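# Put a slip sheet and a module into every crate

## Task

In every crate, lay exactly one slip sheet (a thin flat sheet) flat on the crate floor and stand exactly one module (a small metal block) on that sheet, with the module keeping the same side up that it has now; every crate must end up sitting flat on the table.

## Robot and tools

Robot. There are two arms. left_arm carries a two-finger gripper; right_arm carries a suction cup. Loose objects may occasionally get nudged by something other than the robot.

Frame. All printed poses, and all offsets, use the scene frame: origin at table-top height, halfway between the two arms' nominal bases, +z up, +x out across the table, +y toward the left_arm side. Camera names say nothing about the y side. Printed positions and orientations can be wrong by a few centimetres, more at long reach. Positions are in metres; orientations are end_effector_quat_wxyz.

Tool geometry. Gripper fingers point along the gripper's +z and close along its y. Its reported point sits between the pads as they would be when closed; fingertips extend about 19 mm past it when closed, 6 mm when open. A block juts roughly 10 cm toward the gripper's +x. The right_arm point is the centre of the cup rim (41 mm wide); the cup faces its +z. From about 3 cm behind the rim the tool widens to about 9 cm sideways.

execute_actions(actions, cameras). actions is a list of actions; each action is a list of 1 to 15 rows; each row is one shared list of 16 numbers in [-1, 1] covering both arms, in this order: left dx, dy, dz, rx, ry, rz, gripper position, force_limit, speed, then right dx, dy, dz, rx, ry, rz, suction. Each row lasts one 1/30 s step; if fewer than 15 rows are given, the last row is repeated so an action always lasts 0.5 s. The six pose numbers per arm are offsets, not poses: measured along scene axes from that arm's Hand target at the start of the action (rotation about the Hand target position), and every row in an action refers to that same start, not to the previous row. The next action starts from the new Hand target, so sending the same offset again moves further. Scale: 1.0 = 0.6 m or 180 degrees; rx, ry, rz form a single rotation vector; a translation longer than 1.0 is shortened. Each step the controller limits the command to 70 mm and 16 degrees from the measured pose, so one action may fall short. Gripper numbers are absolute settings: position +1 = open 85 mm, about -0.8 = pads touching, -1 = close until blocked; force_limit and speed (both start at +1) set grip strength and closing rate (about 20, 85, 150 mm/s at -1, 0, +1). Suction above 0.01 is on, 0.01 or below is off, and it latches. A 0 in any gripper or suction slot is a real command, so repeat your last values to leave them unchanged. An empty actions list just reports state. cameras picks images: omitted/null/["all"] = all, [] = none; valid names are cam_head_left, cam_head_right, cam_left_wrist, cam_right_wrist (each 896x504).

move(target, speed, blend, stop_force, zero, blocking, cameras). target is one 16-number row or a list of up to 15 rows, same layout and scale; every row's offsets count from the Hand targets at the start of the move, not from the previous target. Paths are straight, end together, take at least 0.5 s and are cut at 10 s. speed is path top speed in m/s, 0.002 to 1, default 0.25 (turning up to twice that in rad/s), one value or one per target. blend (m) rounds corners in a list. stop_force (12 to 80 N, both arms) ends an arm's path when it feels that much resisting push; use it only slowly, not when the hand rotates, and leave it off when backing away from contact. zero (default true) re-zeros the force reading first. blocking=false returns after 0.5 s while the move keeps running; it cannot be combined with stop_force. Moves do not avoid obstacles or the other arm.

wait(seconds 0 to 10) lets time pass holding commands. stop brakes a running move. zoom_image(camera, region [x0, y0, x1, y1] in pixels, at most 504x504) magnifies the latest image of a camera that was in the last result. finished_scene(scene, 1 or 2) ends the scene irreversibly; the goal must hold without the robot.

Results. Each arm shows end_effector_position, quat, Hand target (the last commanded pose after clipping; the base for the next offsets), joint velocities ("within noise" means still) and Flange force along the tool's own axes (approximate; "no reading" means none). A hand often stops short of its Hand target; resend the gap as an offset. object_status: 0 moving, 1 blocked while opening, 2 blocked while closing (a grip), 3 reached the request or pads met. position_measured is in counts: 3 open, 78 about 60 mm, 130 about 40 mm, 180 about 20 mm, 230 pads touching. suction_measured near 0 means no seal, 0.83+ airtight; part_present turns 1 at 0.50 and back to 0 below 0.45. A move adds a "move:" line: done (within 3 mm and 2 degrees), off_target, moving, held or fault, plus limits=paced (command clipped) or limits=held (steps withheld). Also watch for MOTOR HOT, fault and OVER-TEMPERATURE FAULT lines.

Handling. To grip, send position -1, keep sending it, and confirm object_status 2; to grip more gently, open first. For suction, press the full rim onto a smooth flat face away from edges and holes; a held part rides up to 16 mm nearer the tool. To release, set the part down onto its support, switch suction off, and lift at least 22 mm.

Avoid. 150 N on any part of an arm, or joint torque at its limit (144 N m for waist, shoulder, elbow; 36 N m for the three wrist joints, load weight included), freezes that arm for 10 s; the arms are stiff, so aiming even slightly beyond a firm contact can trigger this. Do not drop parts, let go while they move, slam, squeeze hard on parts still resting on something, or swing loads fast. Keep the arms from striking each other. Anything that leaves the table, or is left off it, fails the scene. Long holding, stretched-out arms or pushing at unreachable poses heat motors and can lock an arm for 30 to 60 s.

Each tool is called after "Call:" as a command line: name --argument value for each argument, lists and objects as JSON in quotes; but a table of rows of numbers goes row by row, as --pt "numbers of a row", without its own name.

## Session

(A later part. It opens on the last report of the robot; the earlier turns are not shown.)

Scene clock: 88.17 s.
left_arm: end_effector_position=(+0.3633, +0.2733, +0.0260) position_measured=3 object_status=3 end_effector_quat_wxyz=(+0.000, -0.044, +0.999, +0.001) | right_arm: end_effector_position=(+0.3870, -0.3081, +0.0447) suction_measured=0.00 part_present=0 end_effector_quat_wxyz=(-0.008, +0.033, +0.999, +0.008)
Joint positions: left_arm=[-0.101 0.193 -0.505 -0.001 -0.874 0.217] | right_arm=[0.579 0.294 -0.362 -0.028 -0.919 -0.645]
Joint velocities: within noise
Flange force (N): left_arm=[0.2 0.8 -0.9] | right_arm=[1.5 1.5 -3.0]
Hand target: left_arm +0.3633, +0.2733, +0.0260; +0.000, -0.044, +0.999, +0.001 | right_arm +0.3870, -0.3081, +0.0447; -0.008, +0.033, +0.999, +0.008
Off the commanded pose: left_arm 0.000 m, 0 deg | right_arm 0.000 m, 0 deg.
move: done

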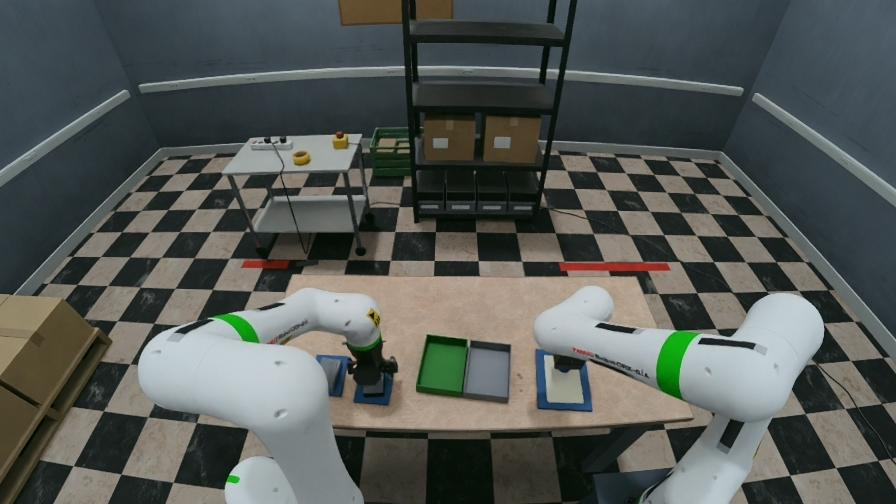

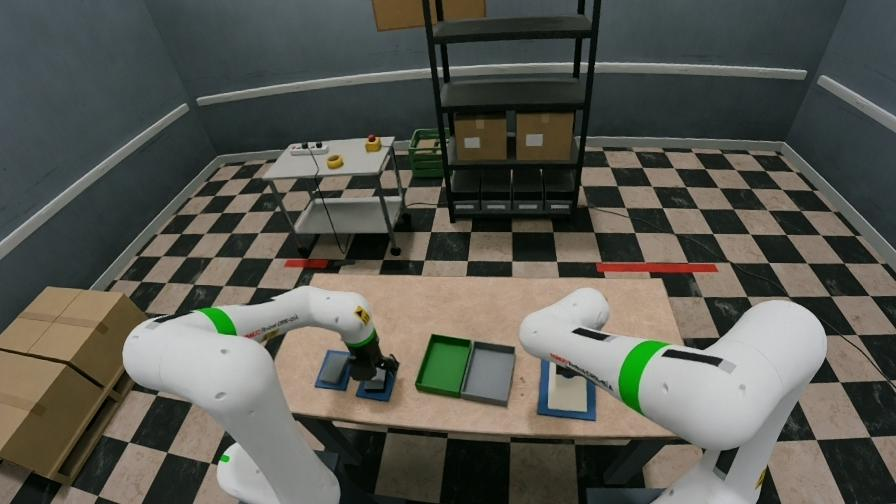

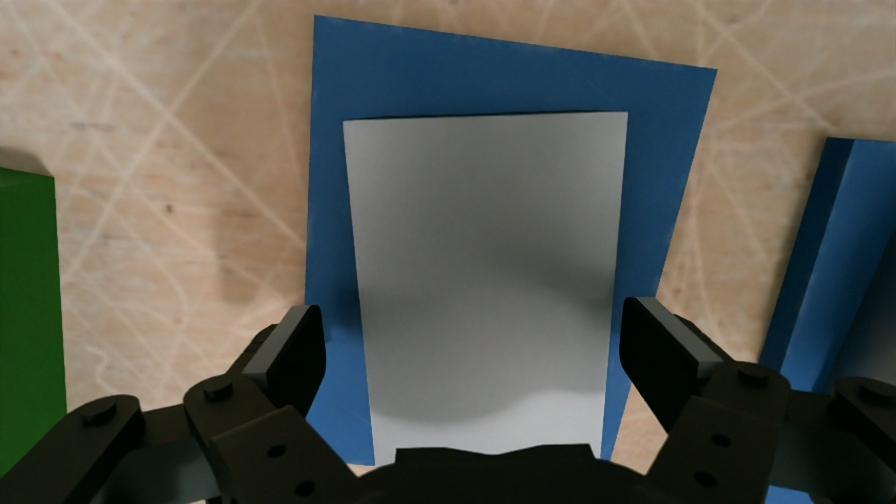

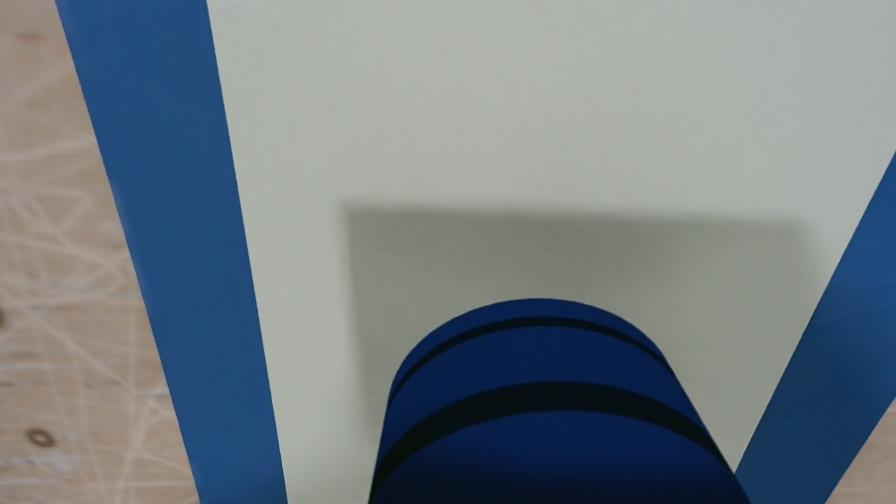

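Call:
move --target '[0,0,0,0,0,0,1,-0.5,-0.5,0,0,-0.07,0,0,0,1]' --speed 0.02 --stop_force 12

Scene clock: 93.23 s.
left_arm: end_effector_position=(+0.3633, +0.2733, +0.0260) position_measured=3 object_status=3 end_effector_quat_wxyz=(+0.000, -0.044, +0.999, +0.001) | right_arm: end_effector_position=(+0.3870, -0.3081, +0.0027) suction_measured=0.93 part_present=1 end_effector_quat_wxyz=(-0.008, +0.033, +0.999, +0.008)
Joint positions: left_arm=[-0.101 0.193 -0.505 -0.001 -0.874 0.217] | right_arm=[0.579 0.367 -0.388 -0.03 -0.82 -0.641]
Joint velocities: within noise
Flange force (N): left_arm=[-0.7 0.3 -1.0] | right_arm=[2.3 1.5 -3.2]
Hand target: left_arm +0.3633, +0.2733, +0.0260; +0.000, -0.044, +0.999, +0.001 | right_arm +0.3870, -0.3081, +0.0027; -0.008, +0.033, +0.999, +0.008
Off the commanded pose: left_arm 0.000 m, 0 deg | right_arm 0.000 m, 0 deg.
move: done

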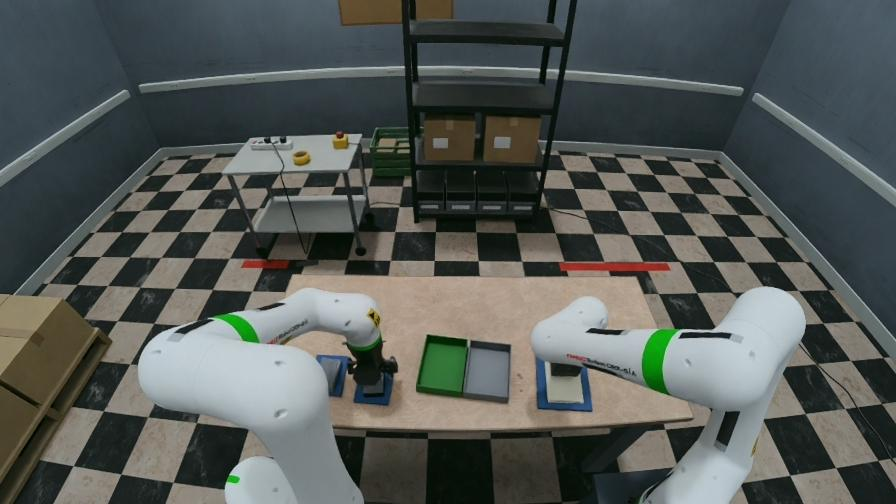

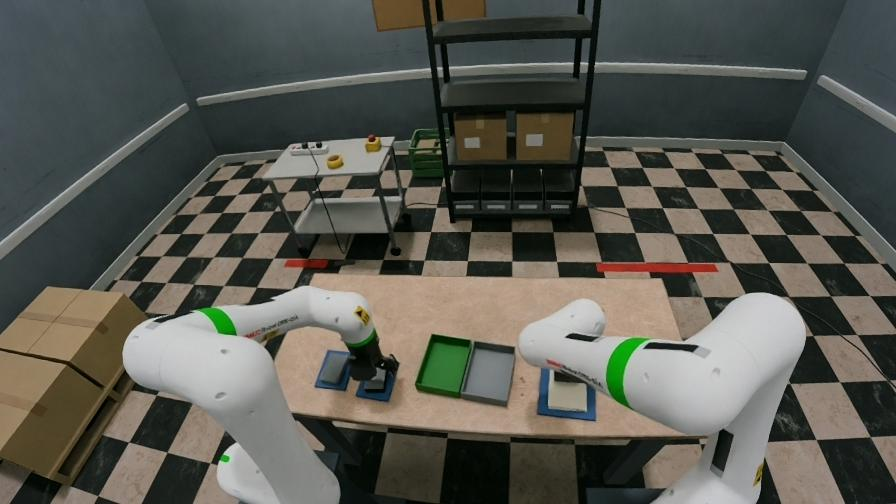

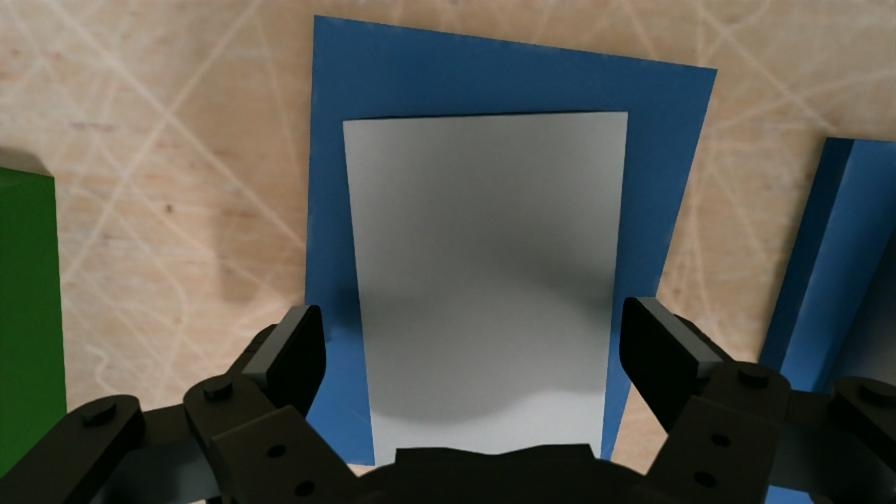

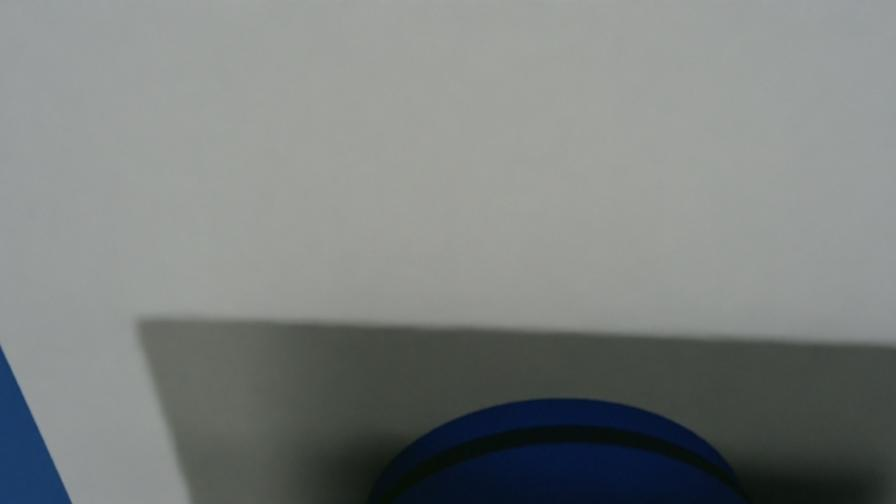

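Call:
move --pt "0 0 0 0 0 0 1 -0.5 -0.5 0 0 0.2 0 0 0 1" --pt "0 0 0 0 0 0 1 -0.5 -0.5 0.058 0.4075 0.2 0 0 -0.0183 1" --speed 0.15

Call:
zoom_image --camera "cam_head_left" --region '[400, 310, 600, 420]'

Call:
zoom_image --camera "cam_head_right" --region '[400, 310, 600, 420]'

Scene clock: 113.80 s.
left_arm: end_effector_position=(+0.3633, +0.2733, +0.0260) position_measured=3 object_status=3 end_effector_quat_wxyz=(+0.000, -0.044, +0.999, +0.001) | right_arm: end_effector_position=(+0.4218, -0.0636, +0.1227) suction_measured=0.93 part_present=1 end_effector_quat_wxyz=(-0.008, +0.061, +0.998, +0.008)
Joint positions: left_arm=[-0.101 0.193 -0.505 -0.001 -0.874 0.217] | right_arm=[0.873 0.532 0.187 -0.023 -1.222 -1.005]
Joint velocities: within noise
Flange force (N): left_arm=[0.3 0.5 -1.5] | right_arm=[3.4 -1.8 -2.7]
Hand target: left_arm +0.3633, +0.2733, +0.0260; +0.000, -0.044, +0.999, +0.001 | right_arm +0.4218, -0.0636, +0.1227; -0.008, +0.061, +0.998, +0.008
Off the commanded pose: left_arm 0.000 m, 0 deg | right_arm 0.000 m, 0 deg.
move: done

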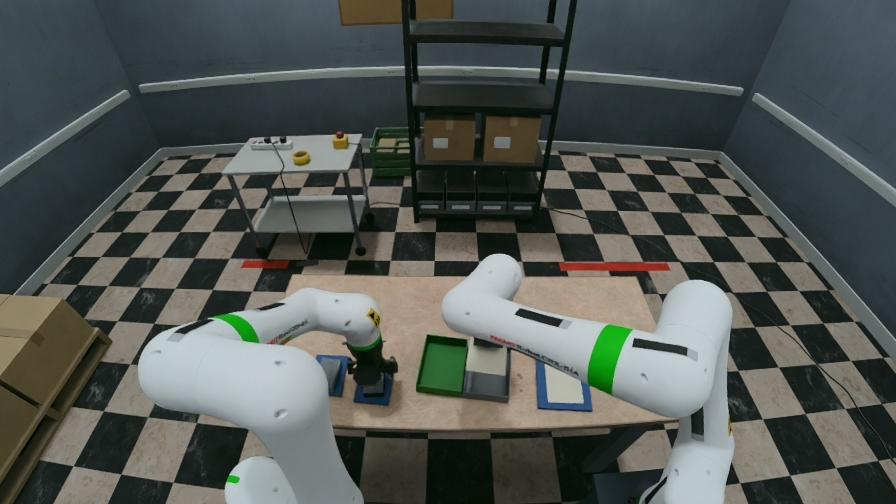

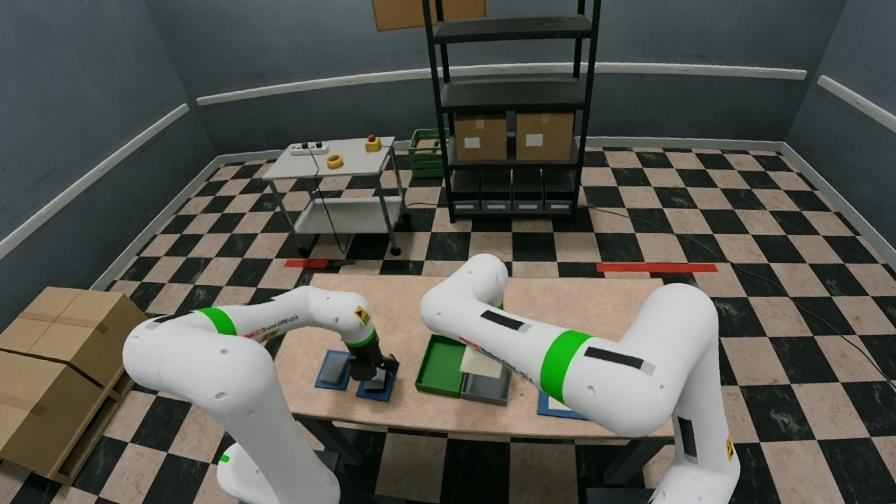

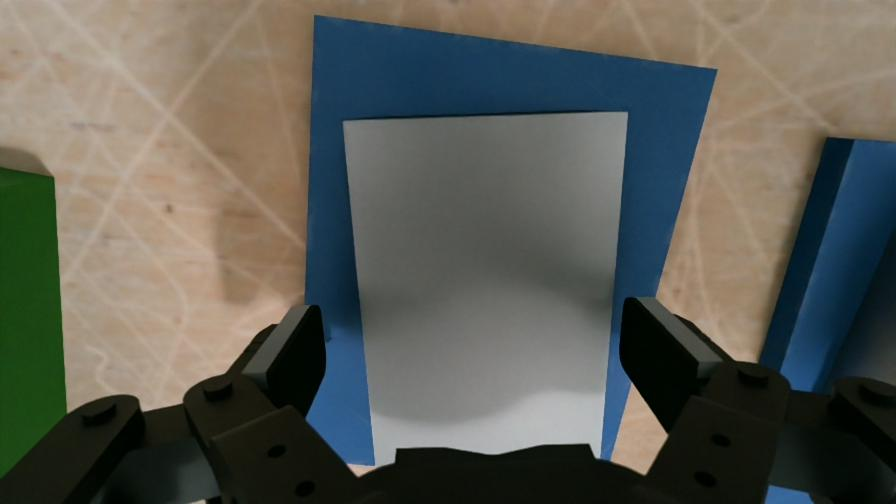

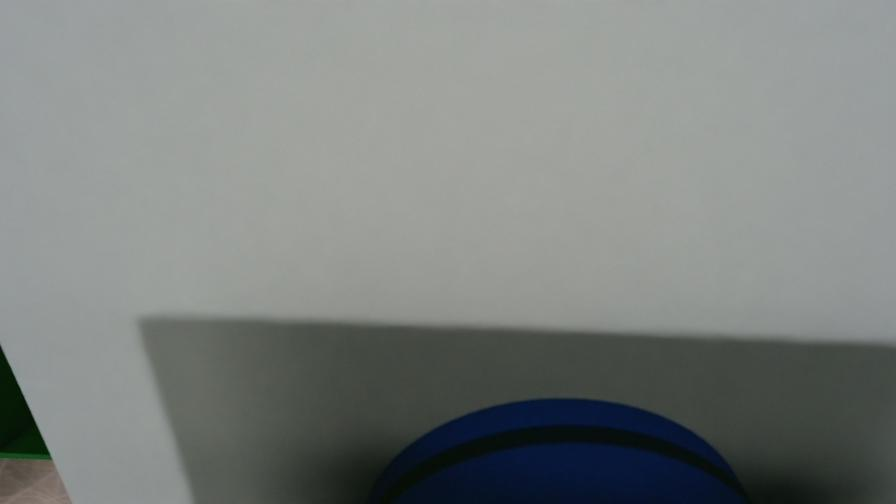

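Scaled by 2.520 from the camera's 896x504 image, which has a finer 1280x720 frame.

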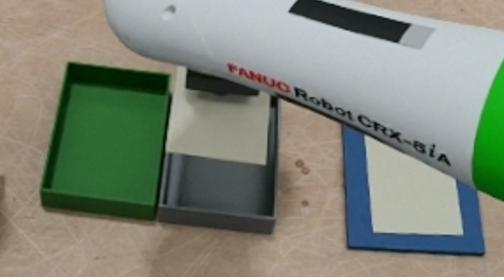

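Scaled by 2.520 from the camera's 896x504 image, which has a finer 1280x720 frame.

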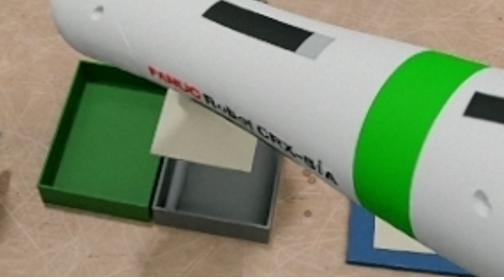

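Call:
move --target '[0,0,0,0,0,0,1,-0.5,-0.5,0,0,-0.12,0,0,0,1]' --speed 0.1

Call:
zoom_image --camera "cam_head_left" --region '[410, 320, 530, 410]'

Call:
zoom_image --camera "cam_head_right" --region '[410, 320, 530, 410]'

Scene clock: 116.43 s.
left_arm: end_effector_position=(+0.3633, +0.2733, +0.0260) position_measured=3 object_status=3 end_effector_quat_wxyz=(+0.000, -0.044, +0.999, +0.001) | right_arm: end_effector_position=(+0.4218, -0.0636, +0.0507) suction_measured=0.93 part_present=1 end_effector_quat_wxyz=(-0.008, +0.061, +0.998, +0.008)
Joint positions: left_arm=[-0.101 0.193 -0.505 -0.001 -0.874 0.217] | right_arm=[0.873 0.605 0.118 -0.025 -1.08 -1.001]
Joint velocities: within noise
Flange force (N): left_arm=[-0.8 0.1 -0.2] | right_arm=[2.9 -0.9 -2.8]
Hand target: left_arm +0.3633, +0.2733, +0.0260; +0.000, -0.044, +0.999, +0.001 | right_arm +0.4218, -0.0636, +0.0507; -0.008, +0.061, +0.998, +0.008
Off the commanded pose: left_arm 0.000 m, 0 deg | right_arm 0.000 m, 0 deg.
move: done

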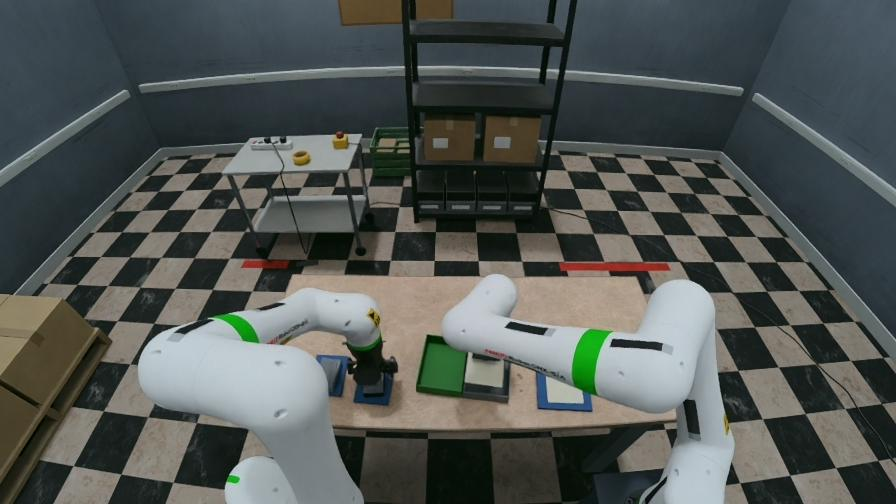

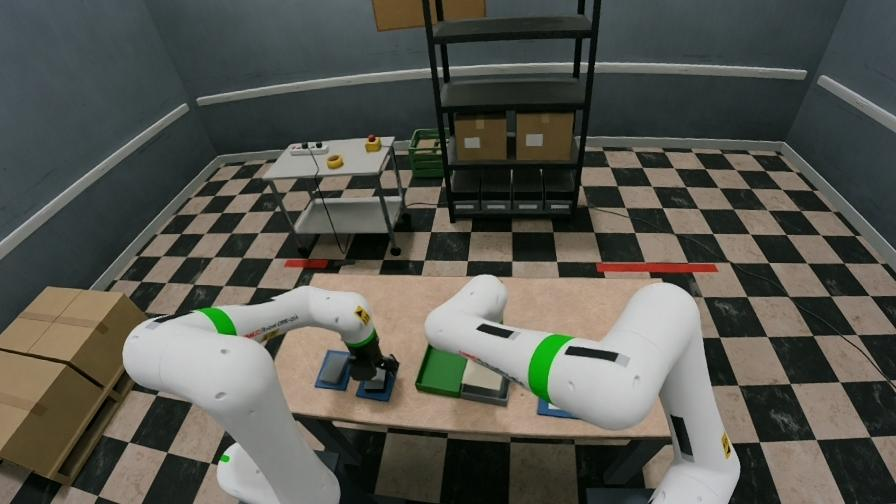

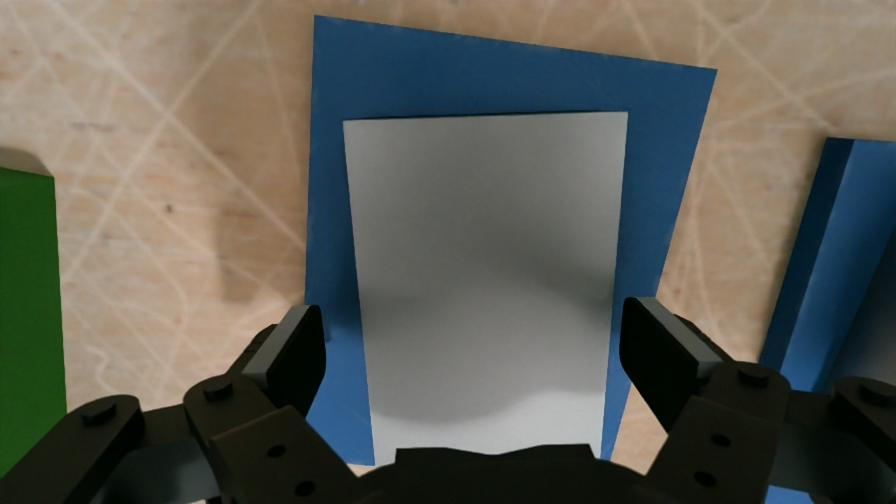

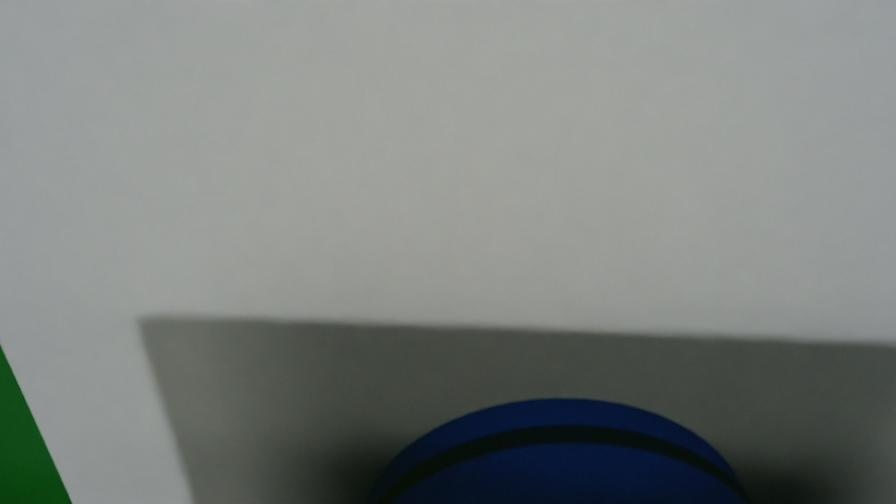

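Scaled by 4.200 from the camera's 896x504 image, which has a finer 1280x720 frame.

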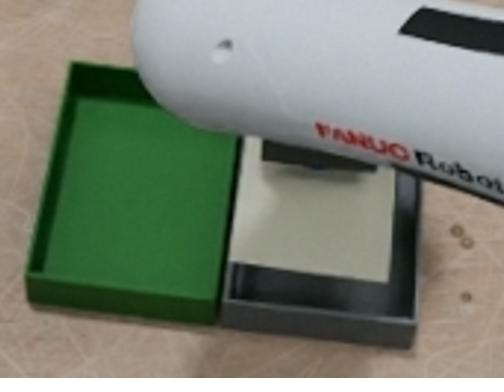

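Scaled by 4.200 from the camera's 896x504 image, which has a finer 1280x720 frame.

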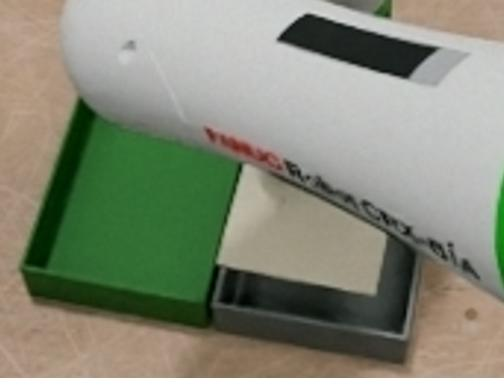

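Call:
zoom_image --camera "cam_head_left" --region '[455, 360, 520, 405]'

Call:
zoom_image --camera "cam_head_right" --region '[455, 365, 520, 410]'

Scaled by 7.754 from the camera's 896x504 image, which has a finer 1280x720 frame.

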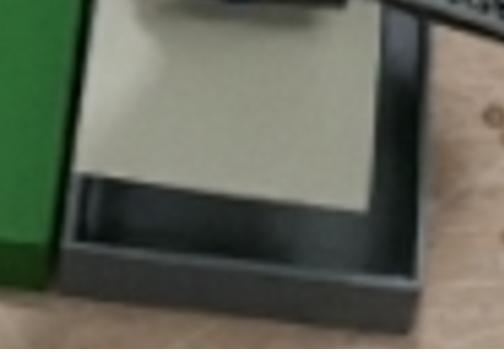

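Scaled by 7.754 from the camera's 896x504 image, which has a finer 1280x720 frame.

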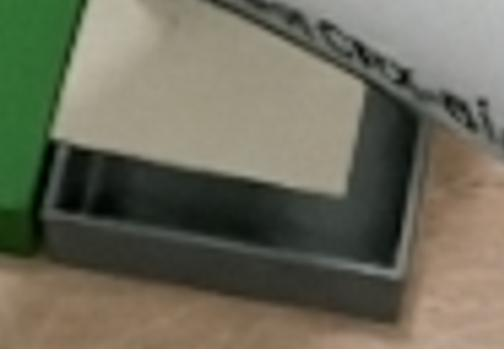

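Call:
move --target '[0,0,0,0,0,0,1,-0.5,-0.5,-0.010,-0.021,-0.02,0,0,0,1]' --speed 0.1 --cameras '["cam_head_left","cam_head_right"]'

Call:
zoom_image --camera "cam_head_left" --region '[455, 350, 520, 405]'

Call:
zoom_image --camera "cam_head_right" --region '[455, 355, 520, 410]'

Scene clock: 125.13 s.
left_arm: end_effector_position=(+0.3633, +0.2733, +0.0260) position_measured=3 object_status=3 end_effector_quat_wxyz=(+0.000, -0.044, +0.999, +0.001) | right_arm: end_effector_position=(+0.4158, -0.0762, +0.0387) suction_measured=0.93 part_present=1 end_effector_quat_wxyz=(-0.008, +0.061, +0.998, +0.008)
Joint positions: left_arm=[-0.101 0.193 -0.505 -0.001 -0.874 0.217] | right_arm=[0.867 0.592 0.065 -0.025 -1.041 -0.995]
Joint velocities: within noise
Flange force (N): left_arm=[-0.2 0.6 -0.2] | right_arm=[2.6 0.1 -3.3]
Hand target: left_arm +0.3633, +0.2733, +0.0260; +0.000, -0.044, +0.999, +0.001 | right_arm +0.4158, -0.0762, +0.0387; -0.008, +0.061, +0.998, +0.008
Off the commanded pose: left_arm 0.000 m, 0 deg | right_arm 0.000 m, 0 deg.
move: done
Images, in order (width x height): cam_head_left 896x504, cam_head_right 896x504.

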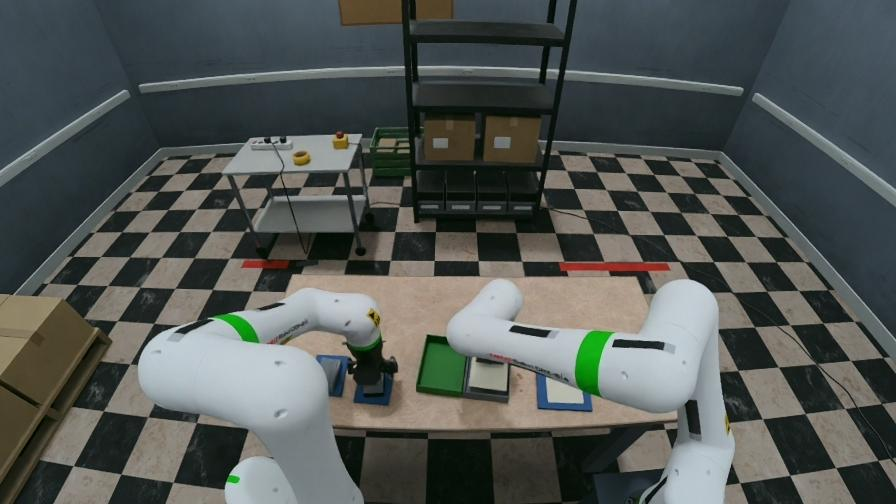

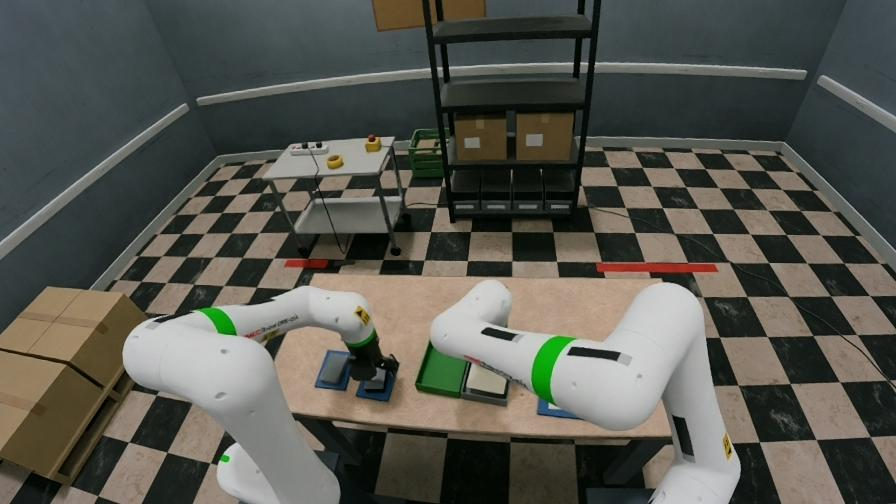

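Scaled by 7.754 from the camera's 896x504 image, which has a finer 1280x720 frame.

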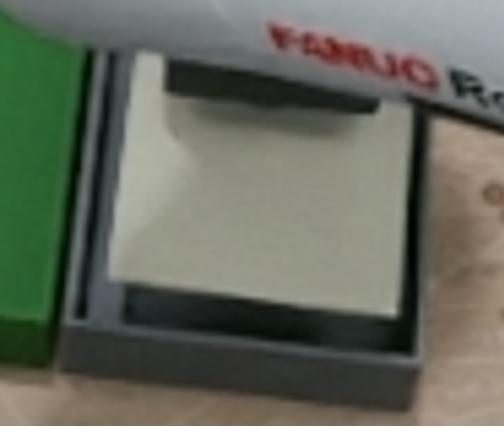

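Scaled by 7.754 from the camera's 896x504 image, which has a finer 1280x720 frame.

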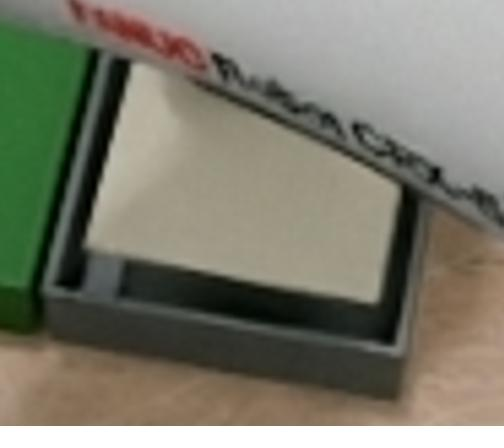

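Call:
move --target '[0,0,0,0,0,0,1,-0.5,-0.5,-0.010,0,-0.025,0,0,0,1]' --speed 0.06 --cameras '["cam_head_left","cam_head_right"]'

Call:
zoom_image --camera "cam_head_left" --region '[455, 350, 520, 405]'

Call:
zoom_image --camera "cam_head_right" --region '[455, 355, 520, 410]'

Scene clock: 129.83 s.
left_arm: end_effector_position=(+0.3633, +0.2733, +0.0260) position_measured=3 object_status=3 end_effector_quat_wxyz=(+0.000, -0.044, +0.999, +0.001) | right_arm: end_effector_position=(+0.4098, -0.0762, +0.0237) suction_measured=0.93 part_present=1 end_effector_quat_wxyz=(-0.008, +0.061, +0.998, +0.008)
Joint positions: left_arm=[-0.101 0.193 -0.505 -0.001 -0.874 0.217] | right_arm=[0.875 0.601 0.04 -0.026 -1.005 -1.001]
Joint velocities: within noise
Flange force (N): left_arm=[-0.2 0.7 -1.1] | right_arm=[2.6 -0.6 -3.2]
Hand target: left_arm +0.3633, +0.2733, +0.0260; +0.000, -0.044, +0.999, +0.001 | right_arm +0.4098, -0.0762, +0.0237; -0.008, +0.061, +0.998, +0.008
Off the commanded pose: left_arm 0.000 m, 0 deg | right_arm 0.000 m, 0 deg.
move: done
Images, in order (width x height): cam_head_left 896x504, cam_head_right 896x504.

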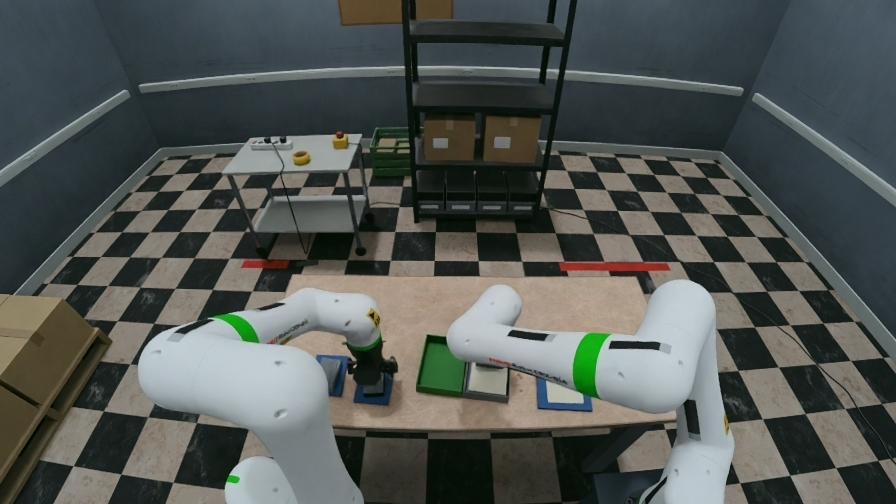

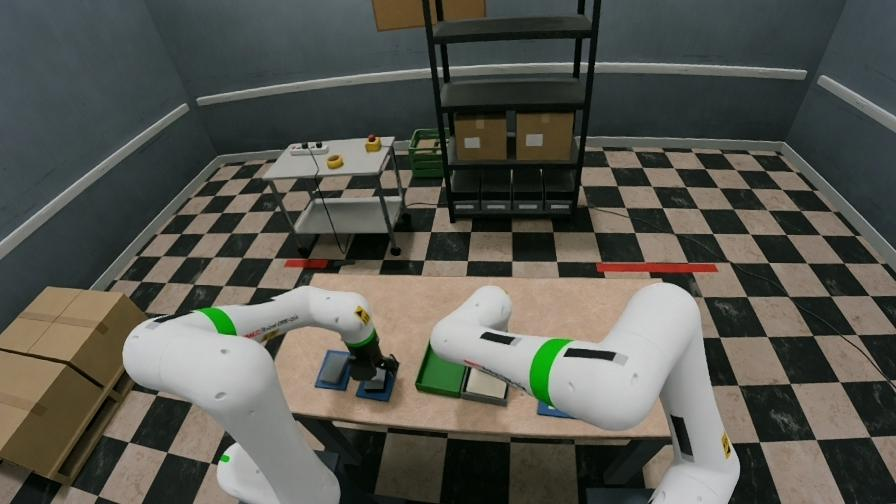

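Scaled by 7.754 from the camera's 896x504 image, which has a finer 1280x720 frame.

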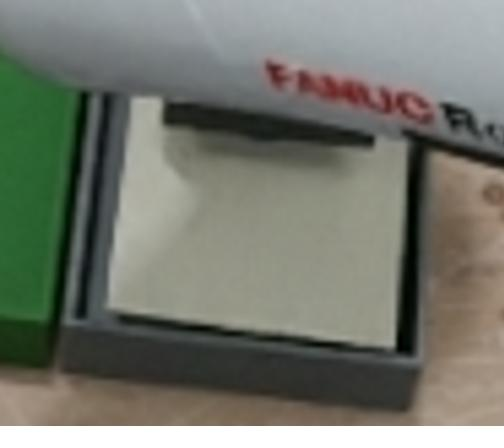

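Scaled by 7.754 from the camera's 896x504 image, which has a finer 1280x720 frame.

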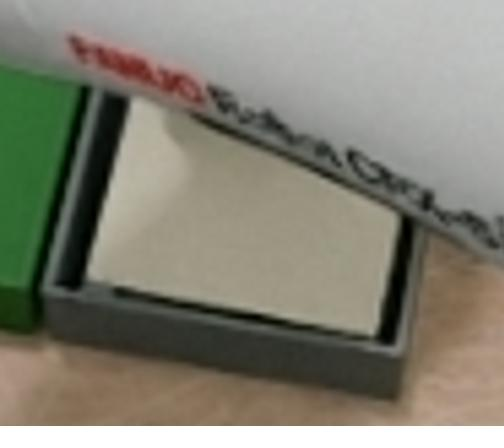

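Call:
move --target '[0,0,0,0,0,0,1,-0.5,-0.5,0,0,-0.08,0,0,0,1]' --speed 0.02 --stop_force 12 --cameras '["cam_head_left","cam_head_right"]'

Call:
zoom_image --camera "cam_head_left" --region '[455, 350, 520, 405]'

Scene clock: 133.63 s.
left_arm: end_effector_position=(+0.3633, +0.2733, +0.0260) position_measured=3 object_status=3 end_effector_quat_wxyz=(+0.000, -0.044, +0.999, +0.001) | right_arm: end_effector_position=(+0.4099, -0.0761, +0.0052) suction_measured=0.93 part_present=1 end_effector_quat_wxyz=(-0.008, +0.061, +0.998, +0.008)
Joint positions: left_arm=[-0.101 0.193 -0.505 -0.001 -0.874 0.217] | right_arm=[0.875 0.626 0.03 -0.027 -0.97 -1]
Joint velocities: within noise
Flange force (N): left_arm=[-0.4 0.7 -0.7] | right_arm=[5.7 -4.7 -28.7]
Hand target: left_arm +0.3633, +0.2733, +0.0260; +0.000, -0.044, +0.999, +0.001 | right_arm +0.4098, -0.0761, +0.0052; -0.008, +0.061, +0.998, +0.008 (not the last commanded pose)
Off the commanded pose: left_arm 0.000 m, 0 deg | right_arm 0.030 m, 0 deg.
move: contact (right_arm)
Images, in order (width x height): cam_head_left 896x504, cam_head_right 896x504.

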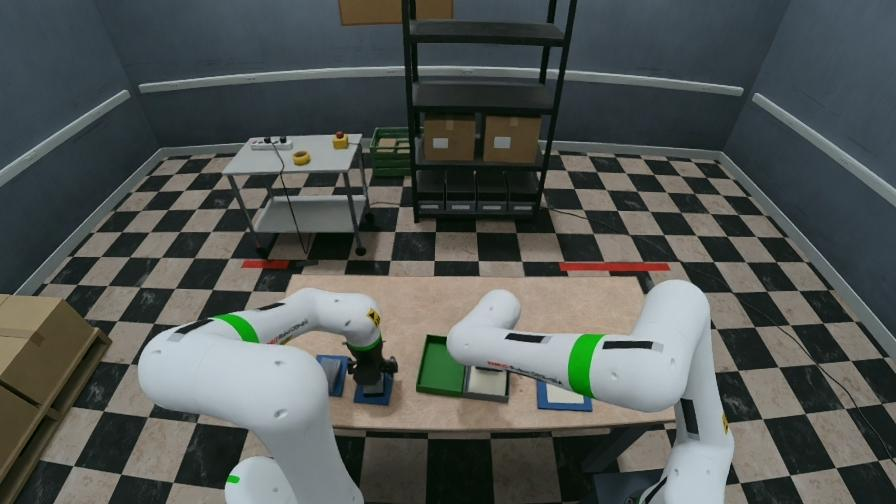

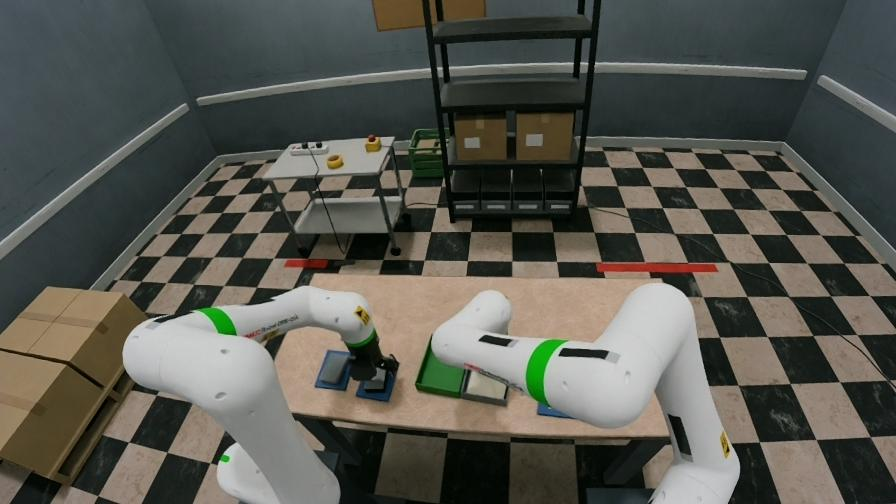

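Scaled by 7.754 from the camera's 896x504 image, which has a finer 1280x720 frame.

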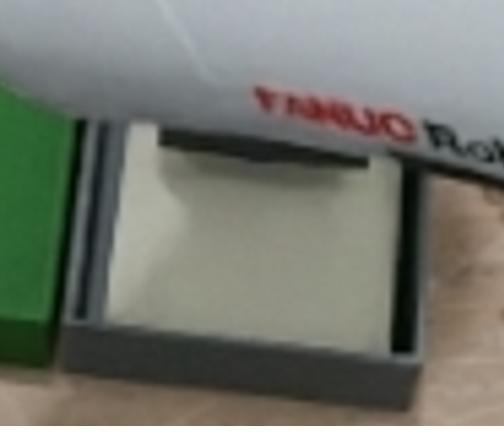

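Call:
wait --seconds 0.1 --cameras '["cam_right_wrist","cam_head_right"]'

Call:
zoom_image --camera "cam_head_right" --region '[455, 350, 520, 405]'

Scene clock: 138.80 s.
left_arm: end_effector_position=(+0.3633, +0.2733, +0.0260) position_measured=3 object_status=3 end_effector_quat_wxyz=(+0.000, -0.044, +0.999, +0.001) | right_arm: end_effector_position=(+0.4099, -0.0761, +0.0052) suction_measured=0.93 part_present=1 end_effector_quat_wxyz=(-0.008, +0.061, +0.998, +0.008)
Joint positions: left_arm=[-0.101 0.193 -0.505 -0.001 -0.874 0.217] | right_arm=[0.875 0.626 0.03 -0.027 -0.97 -1]
Joint velocities: within noise
Flange force (N): left_arm=[0.1 0.3 -1.0] | right_arm=[5.2 -4.1 -29.2]
Hand target: left_arm +0.3633, +0.2733, +0.0260; +0.000, -0.044, +0.999, +0.001 | right_arm +0.4098, -0.0761, +0.0052; -0.008, +0.061, +0.998, +0.008 (not the last commanded pose)
Off the commanded pose: left_arm 0.000 m, 0 deg | right_arm 0.030 m, 0 deg.
wait: 0.10 s; at rest from the start
Images, in order (width x height): cam_head_right 896x504, cam_right_wrist 896x504.

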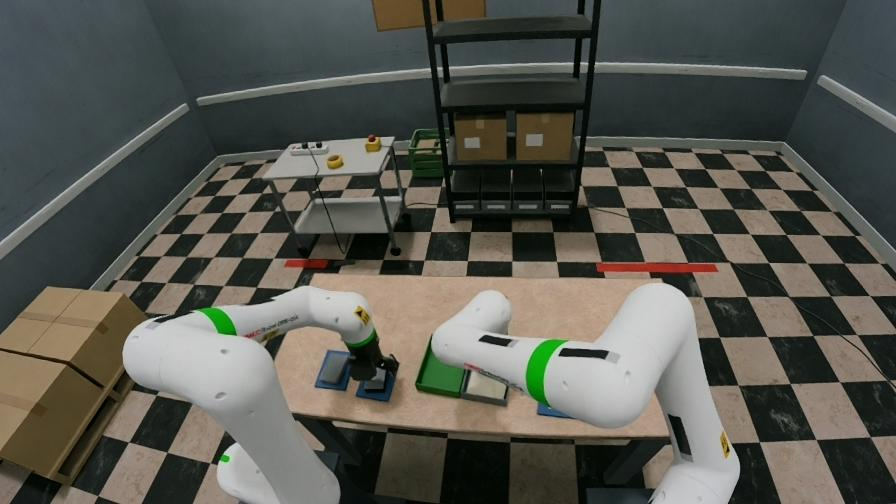

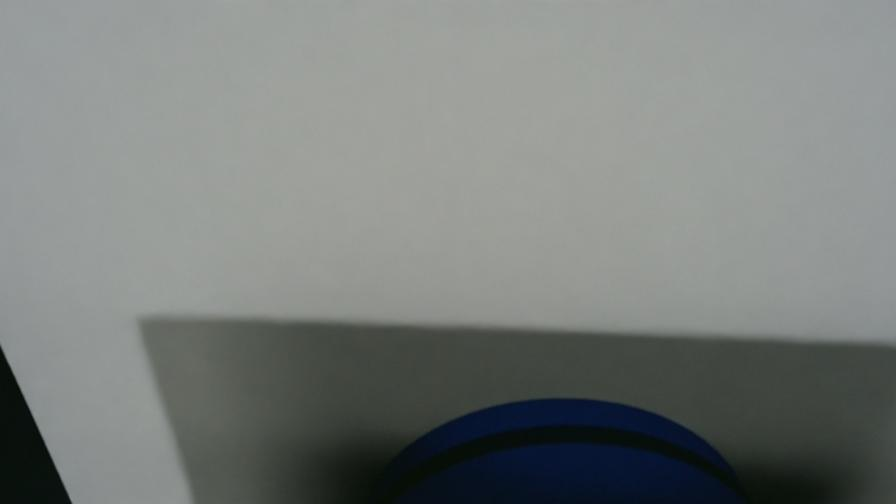

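Scaled by 7.754 from the camera's 896x504 image, which has a finer 1280x720 frame.

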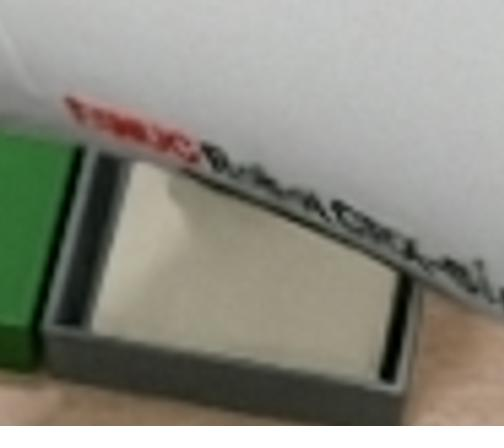

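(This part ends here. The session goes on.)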